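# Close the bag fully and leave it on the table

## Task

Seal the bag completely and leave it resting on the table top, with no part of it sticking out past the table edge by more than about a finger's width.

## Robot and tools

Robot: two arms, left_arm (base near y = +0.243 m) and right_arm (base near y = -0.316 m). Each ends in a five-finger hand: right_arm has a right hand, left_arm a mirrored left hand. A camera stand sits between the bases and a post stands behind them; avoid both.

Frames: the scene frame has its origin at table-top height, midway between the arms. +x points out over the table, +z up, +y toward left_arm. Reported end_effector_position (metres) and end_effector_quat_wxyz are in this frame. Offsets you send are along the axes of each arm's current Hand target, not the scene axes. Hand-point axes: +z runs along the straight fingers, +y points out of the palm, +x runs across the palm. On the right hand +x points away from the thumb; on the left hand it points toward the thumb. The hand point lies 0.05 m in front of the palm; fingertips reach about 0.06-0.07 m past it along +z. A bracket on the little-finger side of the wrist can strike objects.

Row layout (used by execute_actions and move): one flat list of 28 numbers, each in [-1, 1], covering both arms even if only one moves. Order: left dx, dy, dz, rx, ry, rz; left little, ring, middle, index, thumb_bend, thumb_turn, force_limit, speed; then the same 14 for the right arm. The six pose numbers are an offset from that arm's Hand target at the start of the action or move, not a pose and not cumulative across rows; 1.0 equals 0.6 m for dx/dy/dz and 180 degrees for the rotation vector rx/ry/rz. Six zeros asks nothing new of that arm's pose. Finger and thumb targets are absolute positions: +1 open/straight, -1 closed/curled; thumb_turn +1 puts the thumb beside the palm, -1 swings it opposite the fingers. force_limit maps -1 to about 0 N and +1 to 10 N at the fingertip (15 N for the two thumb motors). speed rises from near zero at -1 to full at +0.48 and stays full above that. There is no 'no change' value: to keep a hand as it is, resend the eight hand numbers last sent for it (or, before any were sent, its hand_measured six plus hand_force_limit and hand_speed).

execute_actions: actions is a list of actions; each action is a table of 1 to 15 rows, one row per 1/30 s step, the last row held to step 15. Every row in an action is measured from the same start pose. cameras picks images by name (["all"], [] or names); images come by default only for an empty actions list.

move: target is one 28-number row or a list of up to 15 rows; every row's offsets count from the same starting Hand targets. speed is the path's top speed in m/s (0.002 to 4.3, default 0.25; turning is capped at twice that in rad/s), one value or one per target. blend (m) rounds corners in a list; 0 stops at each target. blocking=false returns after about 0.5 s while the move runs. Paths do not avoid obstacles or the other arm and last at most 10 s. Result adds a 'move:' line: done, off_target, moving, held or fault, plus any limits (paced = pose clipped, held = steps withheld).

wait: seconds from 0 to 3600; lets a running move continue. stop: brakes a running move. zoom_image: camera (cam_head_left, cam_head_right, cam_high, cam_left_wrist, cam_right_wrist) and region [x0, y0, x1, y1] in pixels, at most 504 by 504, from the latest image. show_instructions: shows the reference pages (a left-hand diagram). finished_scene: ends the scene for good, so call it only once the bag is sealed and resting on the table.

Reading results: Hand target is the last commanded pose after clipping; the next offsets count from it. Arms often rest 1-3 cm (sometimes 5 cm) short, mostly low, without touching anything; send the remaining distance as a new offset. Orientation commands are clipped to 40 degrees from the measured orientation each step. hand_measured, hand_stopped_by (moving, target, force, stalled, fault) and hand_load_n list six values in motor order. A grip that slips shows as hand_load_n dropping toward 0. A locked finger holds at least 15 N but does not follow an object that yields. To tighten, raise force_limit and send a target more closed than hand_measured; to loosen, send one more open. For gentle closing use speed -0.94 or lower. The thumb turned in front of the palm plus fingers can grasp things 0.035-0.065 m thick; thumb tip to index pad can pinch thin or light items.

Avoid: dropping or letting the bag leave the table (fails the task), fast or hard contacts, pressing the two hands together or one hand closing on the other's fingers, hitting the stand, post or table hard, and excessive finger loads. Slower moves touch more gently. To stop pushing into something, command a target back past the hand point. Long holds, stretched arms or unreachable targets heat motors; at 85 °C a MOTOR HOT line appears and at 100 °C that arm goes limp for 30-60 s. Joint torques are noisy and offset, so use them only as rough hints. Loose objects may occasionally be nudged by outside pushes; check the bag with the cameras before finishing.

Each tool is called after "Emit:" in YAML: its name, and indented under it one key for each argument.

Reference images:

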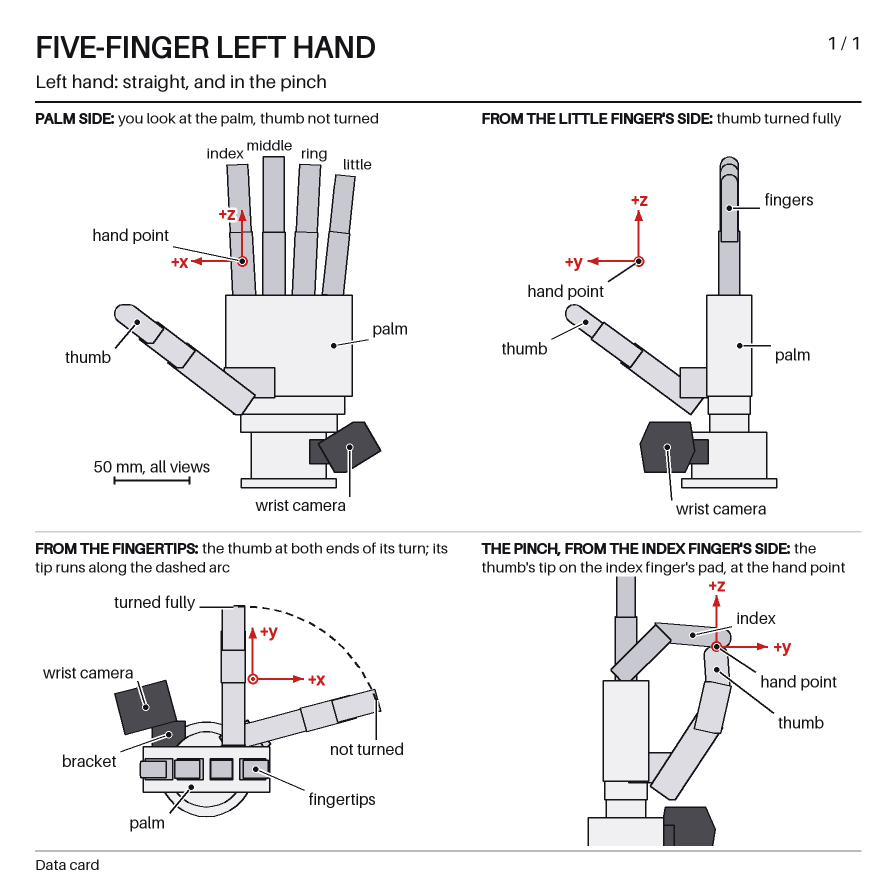

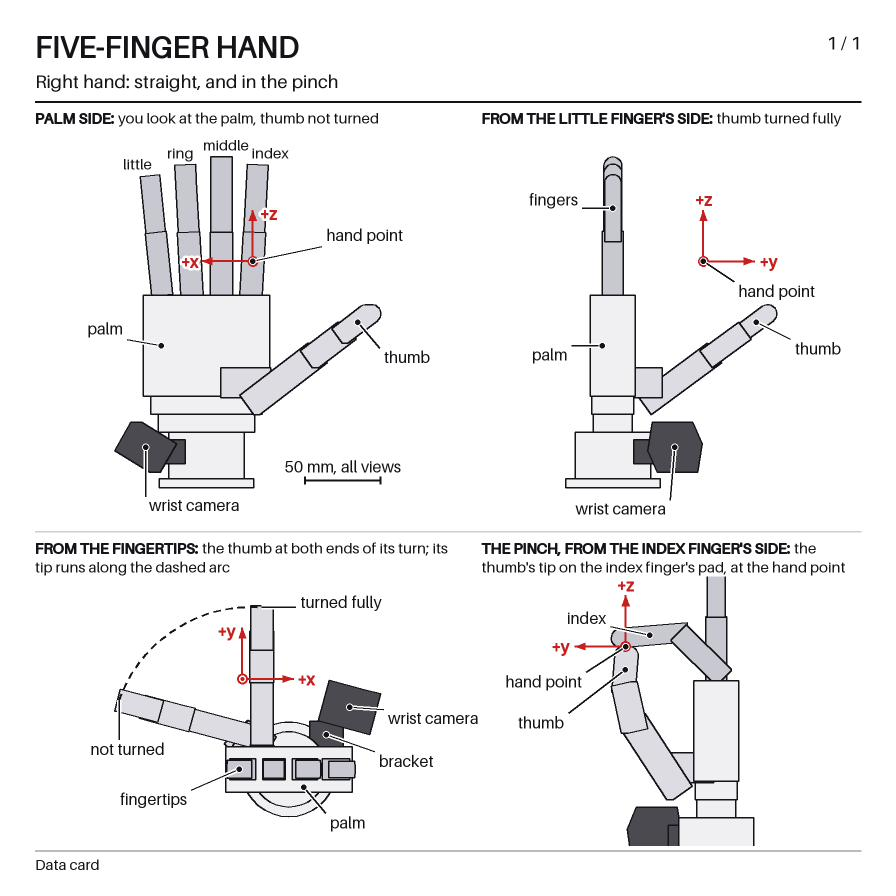

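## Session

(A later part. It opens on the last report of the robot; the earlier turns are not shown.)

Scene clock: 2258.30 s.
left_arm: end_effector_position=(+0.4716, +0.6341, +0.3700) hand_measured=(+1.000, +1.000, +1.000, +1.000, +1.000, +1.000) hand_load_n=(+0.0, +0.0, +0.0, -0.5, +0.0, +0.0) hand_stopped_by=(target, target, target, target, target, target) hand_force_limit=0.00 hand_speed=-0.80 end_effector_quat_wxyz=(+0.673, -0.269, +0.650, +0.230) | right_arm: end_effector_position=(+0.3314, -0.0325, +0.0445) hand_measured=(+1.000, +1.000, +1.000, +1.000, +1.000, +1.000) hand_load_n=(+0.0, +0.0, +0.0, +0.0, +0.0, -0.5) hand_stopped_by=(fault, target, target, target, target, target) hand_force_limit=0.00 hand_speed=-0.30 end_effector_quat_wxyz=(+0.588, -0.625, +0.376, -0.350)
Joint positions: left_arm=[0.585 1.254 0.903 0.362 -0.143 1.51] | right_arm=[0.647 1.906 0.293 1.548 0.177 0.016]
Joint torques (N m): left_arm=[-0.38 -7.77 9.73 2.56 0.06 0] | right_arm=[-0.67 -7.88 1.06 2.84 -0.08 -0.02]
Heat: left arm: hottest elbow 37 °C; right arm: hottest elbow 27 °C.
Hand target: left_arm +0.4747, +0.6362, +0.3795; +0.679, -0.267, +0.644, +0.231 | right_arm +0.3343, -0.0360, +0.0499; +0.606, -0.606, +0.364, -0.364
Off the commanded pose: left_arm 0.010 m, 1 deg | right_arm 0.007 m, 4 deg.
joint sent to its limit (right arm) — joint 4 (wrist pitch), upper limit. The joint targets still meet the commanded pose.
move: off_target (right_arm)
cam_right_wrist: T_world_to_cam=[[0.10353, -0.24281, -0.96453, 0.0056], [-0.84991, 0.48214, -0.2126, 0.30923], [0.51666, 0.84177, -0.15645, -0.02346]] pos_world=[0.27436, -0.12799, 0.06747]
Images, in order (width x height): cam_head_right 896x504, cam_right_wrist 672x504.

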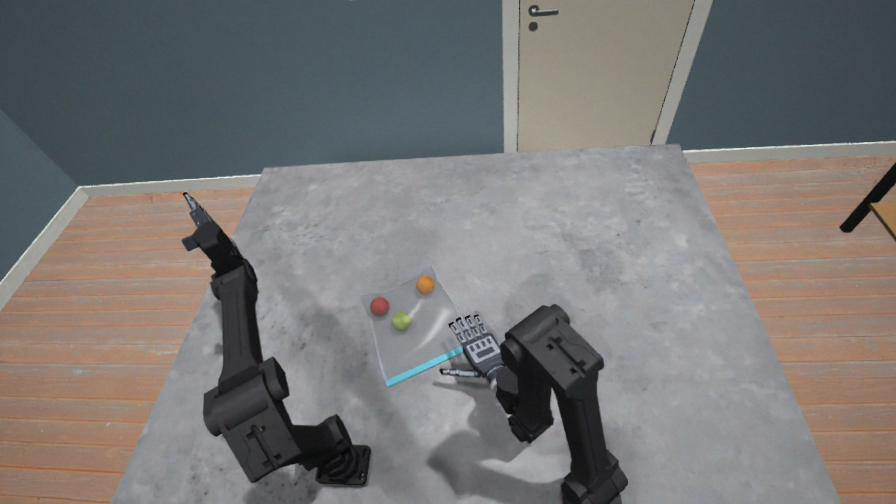

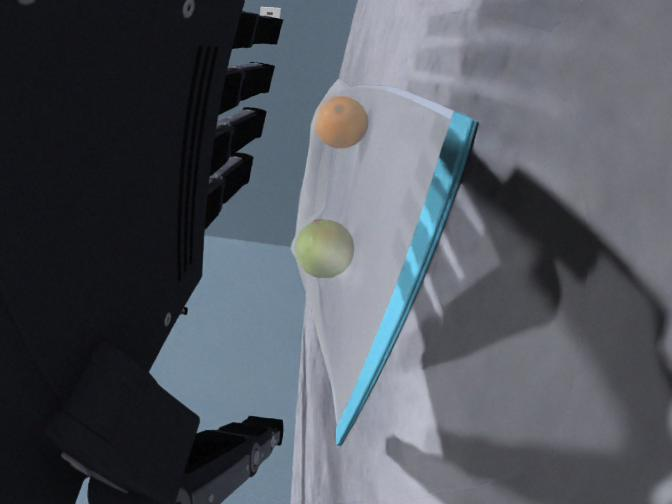

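Emit:
zoom_image:
  camera: "cam_right_wrist"
  region: [430, 105, 490, 165]

Emit:
zoom_image:
  camera: "cam_right_wrist"
  region: [415, 155, 475, 215]

Emit:
zoom_image:
  camera: "cam_right_wrist"
  region: [400, 205, 460, 265]

Emit:
zoom_image:
  camera: "cam_right_wrist"
  region: [380, 255, 440, 315]

Emit:
zoom_image:
  camera: "cam_right_wrist"
  region: [355, 305, 415, 365]

Emit:
zoom_image:
  camera: "cam_right_wrist"
  region: [330, 350, 390, 410]

Emit:
zoom_image:
  camera: "cam_right_wrist"
  region: [320, 395, 380, 455]

Scaled by 8.400 from the camera's image (finer frame: 960x720).

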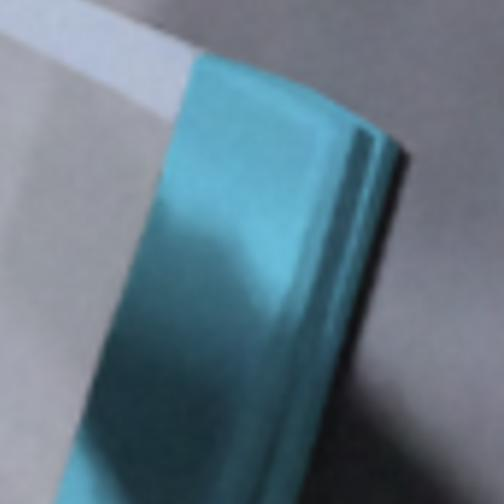

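Scaled by 8.400 from the camera's image (finer frame: 960x720).

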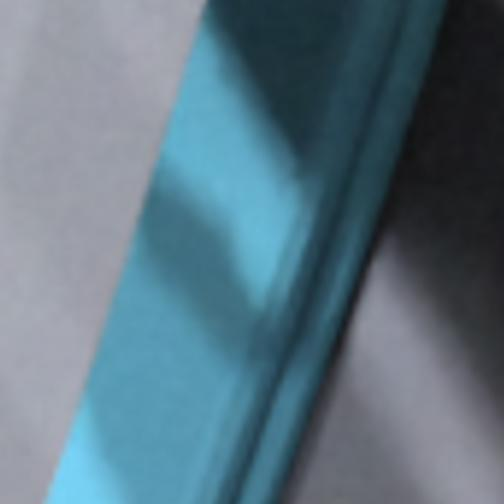

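Scaled by 8.400 from the camera's image (finer frame: 960x720).

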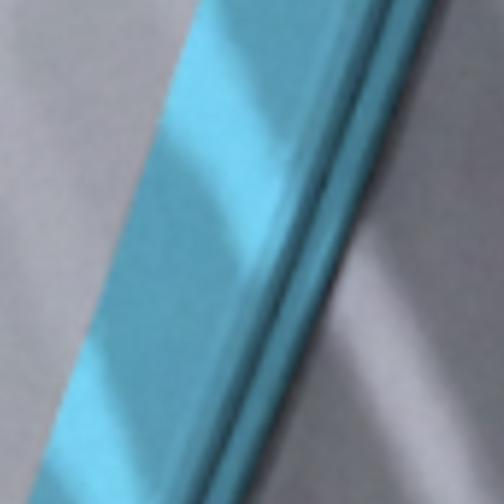

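Scaled by 8.400 from the camera's image (finer frame: 960x720).

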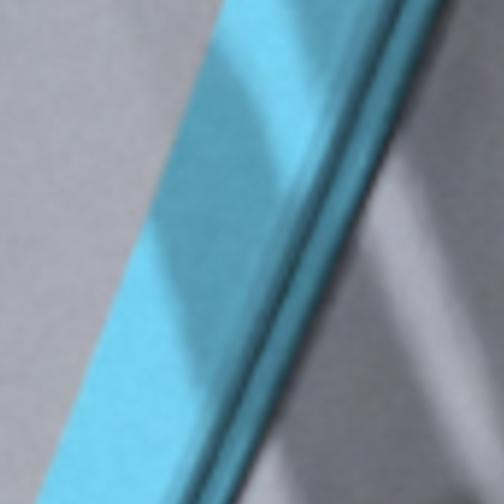

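Scaled by 8.400 from the camera's image (finer frame: 960x720).

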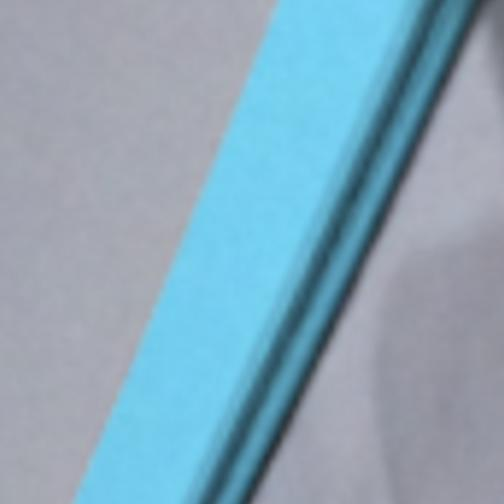

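Scaled by 8.400 from the camera's image (finer frame: 960x720).

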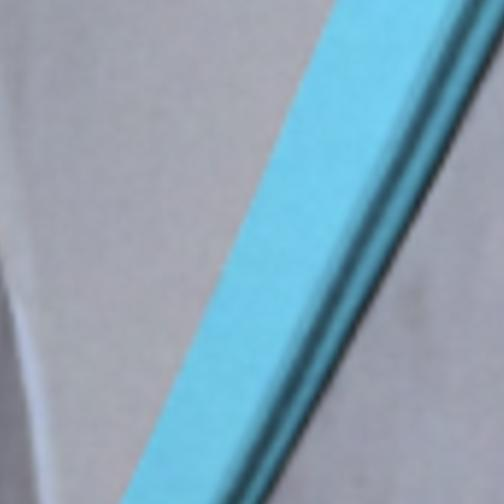

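Scaled by 8.400 from the camera's image (finer frame: 960x720).

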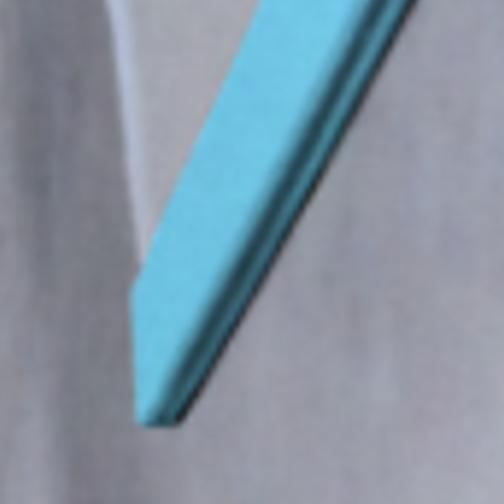

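Emit:
zoom_image:
  camera: "cam_right_wrist"
  region: [455, 112, 485, 142]

Emit:
zoom_image:
  camera: "cam_right_wrist"
  region: [448, 135, 478, 165]

Emit:
zoom_image:
  camera: "cam_right_wrist"
  region: [436, 165, 466, 195]

Emit:
zoom_image:
  camera: "cam_right_wrist"
  region: [330, 415, 360, 445]

Scaled by 16.800 from the camera's image (finer frame: 960x720).

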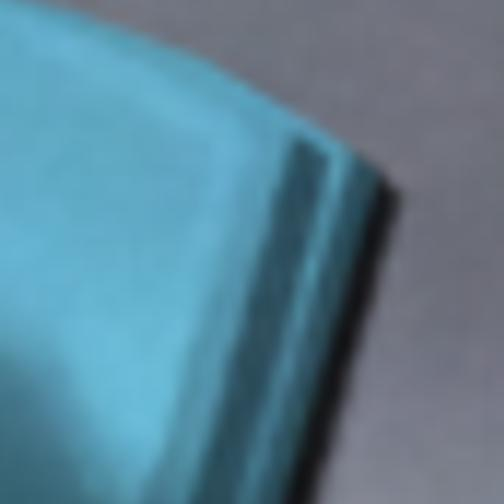

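Scaled by 16.800 from the camera's image (finer frame: 960x720).

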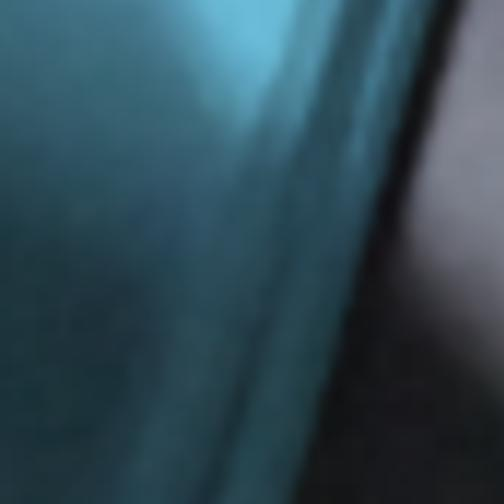

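Scaled by 16.800 from the camera's image (finer frame: 960x720).

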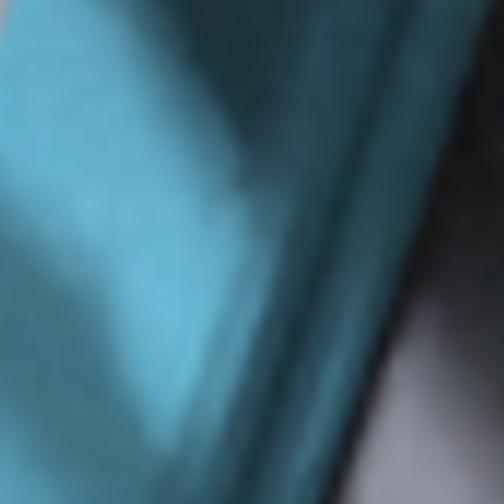

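Scaled by 16.800 from the camera's image (finer frame: 960x720).

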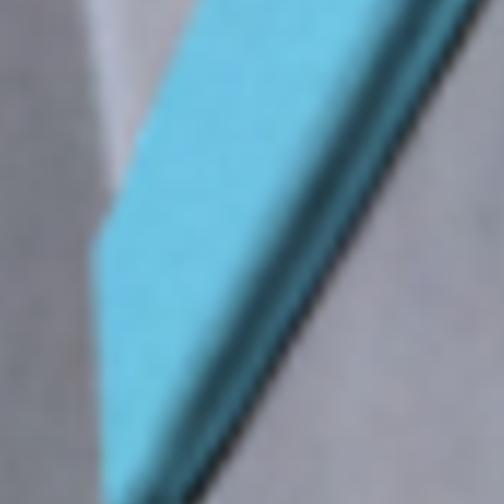

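Emit:
move:
  target: [0,0,0,0,0,0,1,1,1,1,1,1,0,-0.8,0,0,0.075,0,0,0,1,1,1,1,1,1,0,-0.3]
  speed: 0.1
  cameras: ["cam_right_wrist"]

Scene clock: 2316.23 s.
left_arm: end_effector_position=(+0.4716, +0.6341, +0.3700) hand_measured=(+1.000, +1.000, +1.000, +1.000, +1.000, +1.000) hand_load_n=(+0.0, +0.5, +0.0, +0.0, +0.0, +0.0) hand_stopped_by=(target, target, target, target, target, target) hand_force_limit=0.00 hand_speed=-0.80 end_effector_quat_wxyz=(+0.673, -0.269, +0.650, +0.230) | right_arm: end_effector_position=(+0.3672, -0.0141, +0.0470) hand_measured=(+1.000, +1.000, +1.000, +1.000, +1.000, +1.000) hand_load_n=(+0.0, +0.0, +0.0, +0.0, +0.0, -0.5) hand_stopped_by=(fault, target, target, target, target, target) hand_force_limit=0.00 hand_speed=-0.30 end_effector_quat_wxyz=(+0.604, -0.610, +0.368, -0.357)
Joint positions: left_arm=[0.585 1.254 0.903 0.362 -0.143 1.51] | right_arm=[0.622 1.958 0.395 1.548 0.151 0.012]
Joint torques (N m): left_arm=[-0.38 -7.82 9.68 2.56 0.06 -0.02] | right_arm=[-1.03 -9.29 2.65 2.1 -0.1 0]
Motor temperatures (°C): left_arm=[21 22 37 21 21 22] | right_arm=[20 22 23 21 20 19]
Heat: left arm: hottest elbow 37 °C; right arm: hottest elbow 23 °C.
Hand target: left_arm +0.4747, +0.6362, +0.3795; +0.679, -0.267, +0.644, +0.231 | right_arm +0.3739, -0.0149, +0.0499; +0.606, -0.606, +0.364, -0.364
Off the commanded pose: left_arm 0.010 m, 1 deg | right_arm 0.007 m, 1 deg.
move: done
cam_right_wrist: T_world_to_cam=[[0.14319, -0.21651, -0.96572, -0.00537], [-0.84128, 0.48733, -0.23399, 0.32927], [0.52129, 0.84595, -0.11237, -0.06083]] pos_world=[0.30949, -0.11016, 0.06503]

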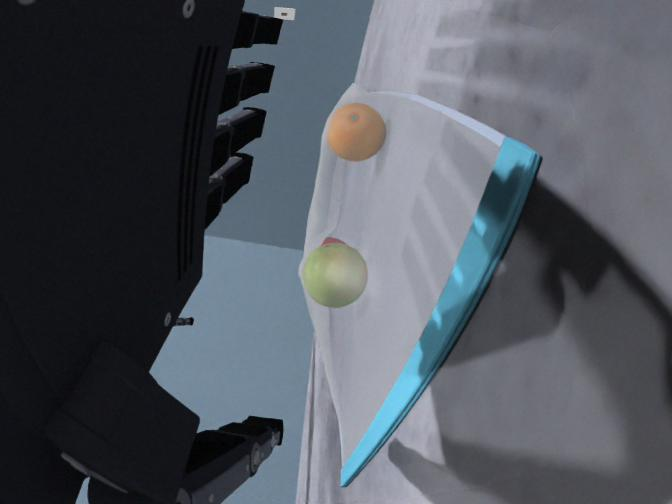

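Emit:
zoom_image:
  camera: "cam_right_wrist"
  region: [505, 140, 545, 180]

Emit:
zoom_image:
  camera: "cam_right_wrist"
  region: [495, 175, 535, 215]

Emit:
zoom_image:
  camera: "cam_right_wrist"
  region: [485, 210, 525, 250]

Emit:
zoom_image:
  camera: "cam_right_wrist"
  region: [465, 245, 505, 285]

Emit:
zoom_image:
  camera: "cam_right_wrist"
  region: [445, 285, 485, 325]

Emit:
zoom_image:
  camera: "cam_right_wrist"
  region: [420, 325, 460, 365]

Emit:
zoom_image:
  camera: "cam_right_wrist"
  region: [390, 365, 430, 405]

Emit:
zoom_image:
  camera: "cam_right_wrist"
  region: [360, 405, 400, 445]

Emit:
zoom_image:
  camera: "cam_right_wrist"
  region: [335, 450, 375, 490]

Scaled by 12.600 from the camera's image (finer frame: 960x720).

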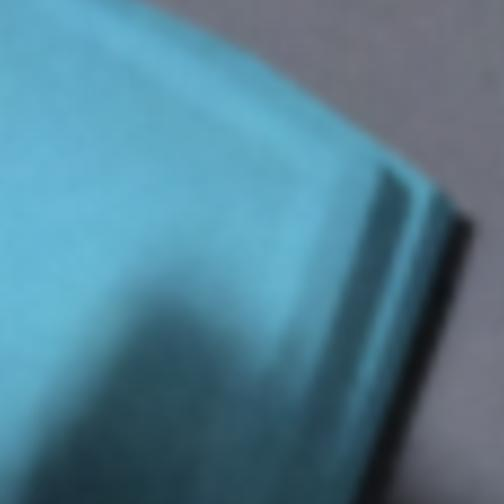

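Scaled by 12.600 from the camera's image (finer frame: 960x720).

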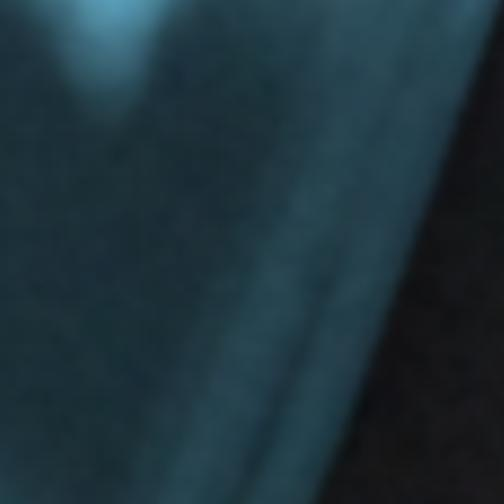

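Scaled by 12.600 from the camera's image (finer frame: 960x720).

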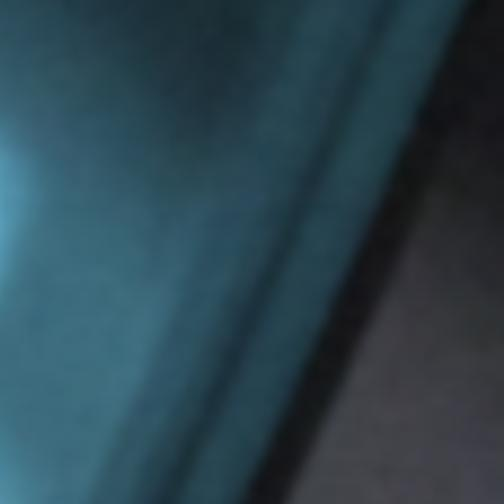

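Scaled by 12.600 from the camera's image (finer frame: 960x720).

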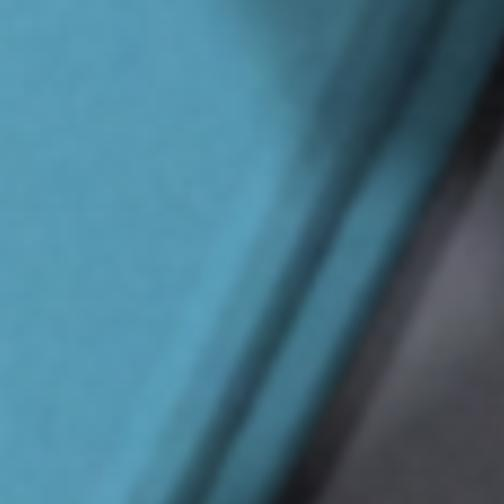

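Scaled by 12.600 from the camera's image (finer frame: 960x720).

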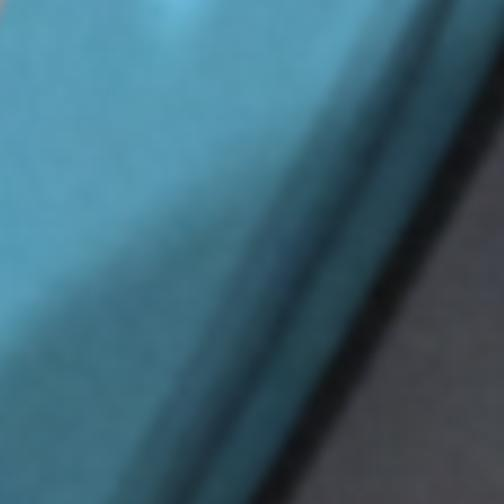

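Scaled by 12.600 from the camera's image (finer frame: 960x720).

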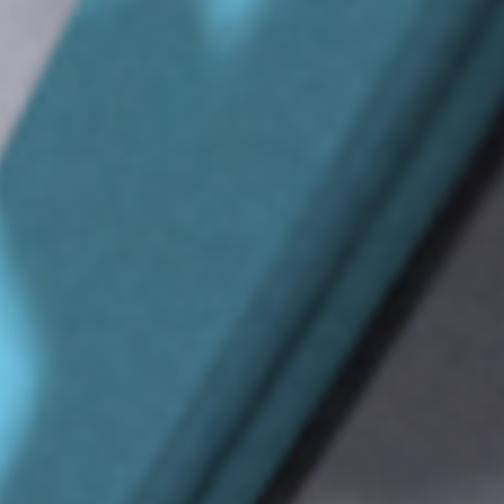

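Scaled by 12.600 from the camera's image (finer frame: 960x720).

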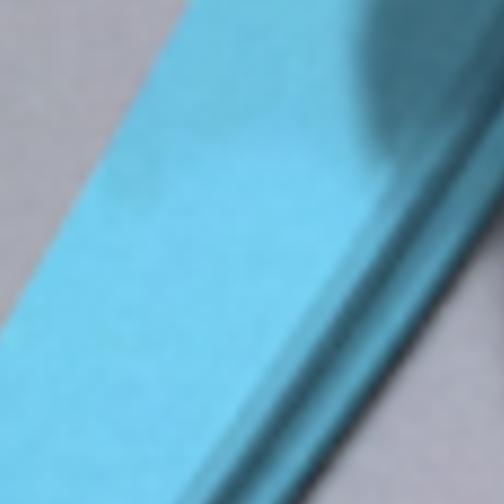

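Scaled by 12.600 from the camera's image (finer frame: 960x720).

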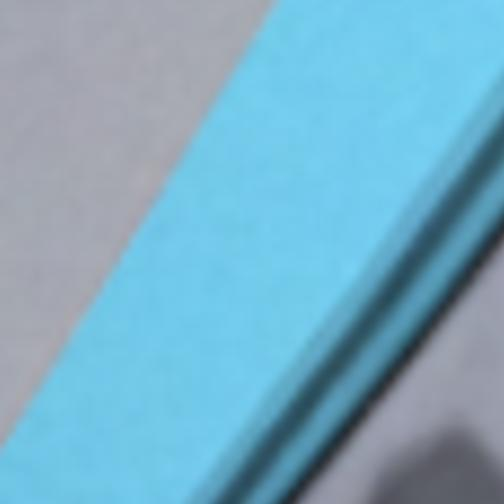

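Scaled by 12.600 from the camera's image (finer frame: 960x720).

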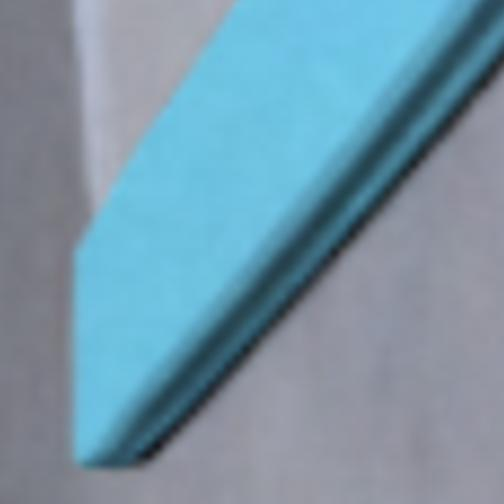

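Emit:
move:
  target: [0,0,0,0,0,0,1,1,1,1,1,1,0,-0.8,-0.35,0,0,0,0,0,1,1,1,1,1,1,0,-0.3]
  speed: 0.12
  cameras: ["cam_right_wrist"]

Scene clock: 2350.10 s.
left_arm: end_effector_position=(+0.4716, +0.6341, +0.3700) hand_measured=(+1.000, +1.000, +1.000, +1.000, +1.000, +1.000) hand_load_n=(+0.0, +0.0, +0.0, +0.0, +0.0, +0.0) hand_stopped_by=(target, target, target, target, target, target) hand_force_limit=0.00 hand_speed=-0.80 end_effector_quat_wxyz=(+0.673, -0.269, +0.650, +0.230) | right_arm: end_effector_position=(+0.2731, +0.1648, +0.0502) hand_measured=(+1.000, +1.000, +1.000, +1.000, +1.000, +1.000) hand_load_n=(+0.0, +0.0, +0.0, +0.0, +0.0, -0.5) hand_stopped_by=(fault, target, target, target, target, target) hand_force_limit=0.00 hand_speed=-0.30 end_effector_quat_wxyz=(+0.608, -0.605, +0.367, -0.360)
Joint positions: left_arm=[0.585 1.254 0.903 0.362 -0.143 1.51] | right_arm=[1.159 1.998 0.628 1.368 0.692 0.011]
Joint torques (N m): left_arm=[-0.38 -7.88 9.76 2.59 0.05 -0.02] | right_arm=[0.32 -10.46 4.77 1.21 0.2 -0.03]
Heat: left arm: hottest elbow 37 °C; right arm: hottest elbow 23 °C.
Hand target: left_arm +0.4747, +0.6362, +0.3795; +0.679, -0.267, +0.644, +0.231 | right_arm +0.2752, +0.1706, +0.0501; +0.606, -0.606, +0.364, -0.364
Off the commanded pose: left_arm 0.010 m, 1 deg | right_arm 0.006 m, 1 deg.
move: done
cam_right_wrist: T_world_to_cam=[[0.15433, -0.2093, -0.96559, 0.04568], [-0.83668, 0.49211, -0.2404, 0.16184], [0.5255, 0.845, -0.09917, -0.1643]] pos_world=[0.2147, 0.06875, 0.06672]

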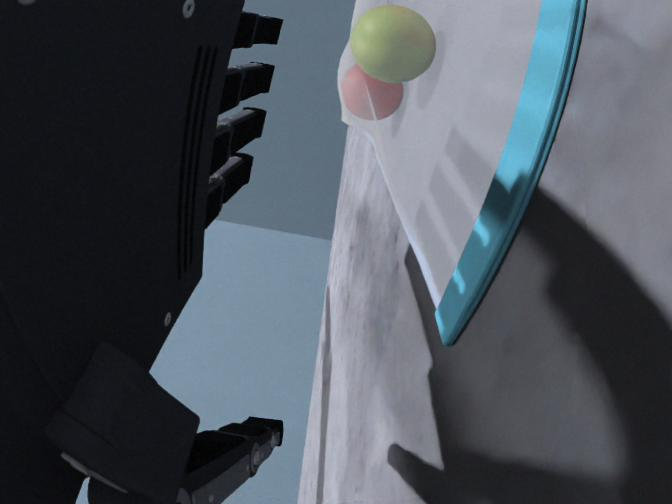

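Emit:
zoom_image:
  camera: "cam_right_wrist"
  region: [435, 305, 475, 345]

Emit:
zoom_image:
  camera: "cam_right_wrist"
  region: [465, 265, 505, 305]

Emit:
zoom_image:
  camera: "cam_right_wrist"
  region: [490, 225, 530, 265]

Emit:
zoom_image:
  camera: "cam_right_wrist"
  region: [515, 170, 555, 210]

Emit:
zoom_image:
  camera: "cam_right_wrist"
  region: [535, 110, 575, 150]

Emit:
zoom_image:
  camera: "cam_right_wrist"
  region: [550, 50, 590, 90]

Emit:
zoom_image:
  camera: "cam_right_wrist"
  region: [555, 0, 595, 40]

Scaled by 12.600 from the camera's image (finer frame: 960x720).

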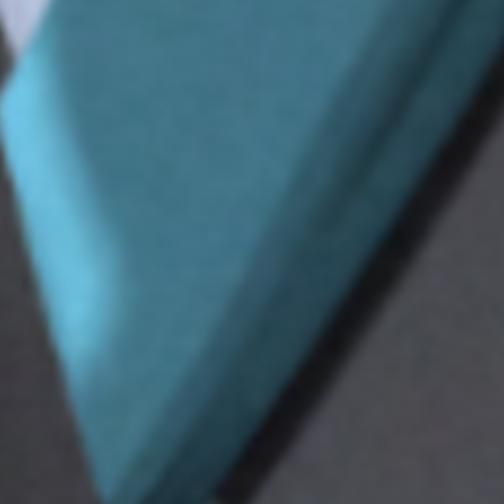

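Scaled by 12.600 from the camera's image (finer frame: 960x720).

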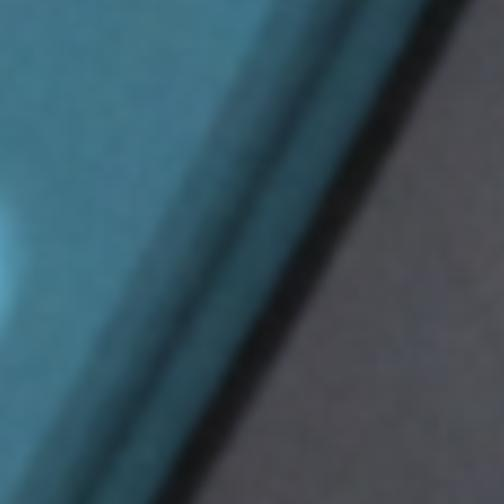

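Scaled by 12.600 from the camera's image (finer frame: 960x720).

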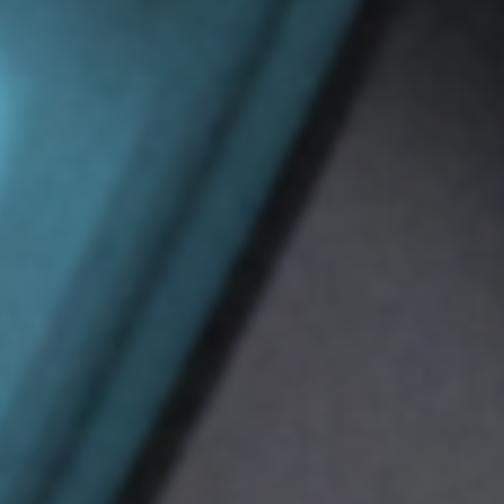

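Scaled by 12.600 from the camera's image (finer frame: 960x720).

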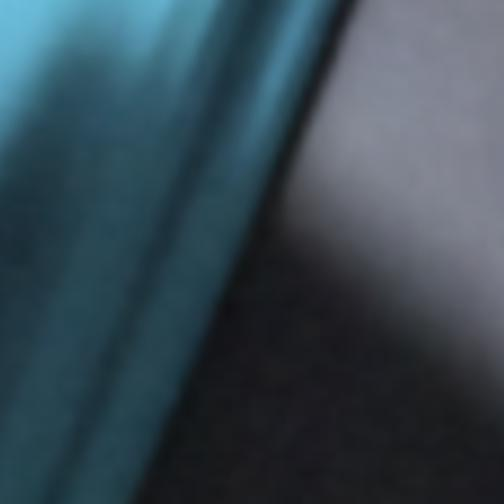

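Scaled by 12.600 from the camera's image (finer frame: 960x720).

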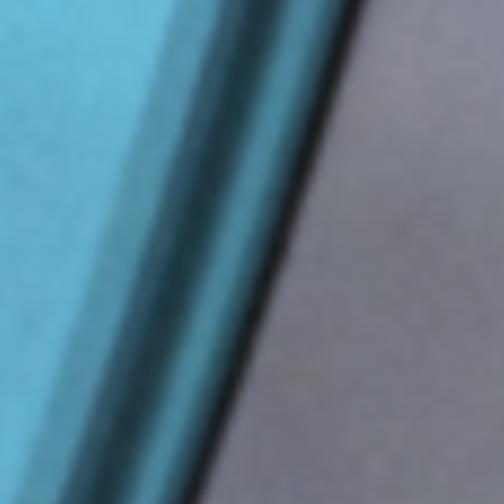

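Scaled by 12.600 from the camera's image (finer frame: 960x720).

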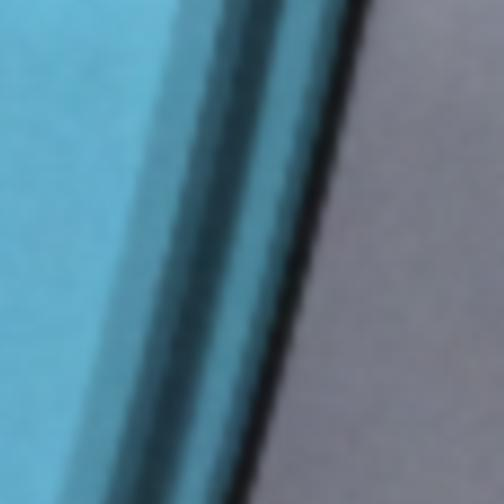

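Scaled by 12.600 from the camera's image (finer frame: 960x720).

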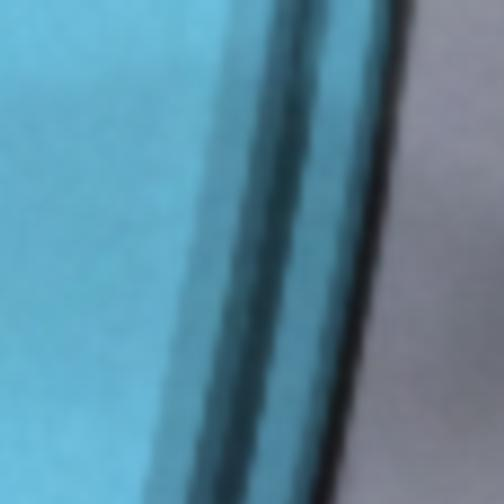

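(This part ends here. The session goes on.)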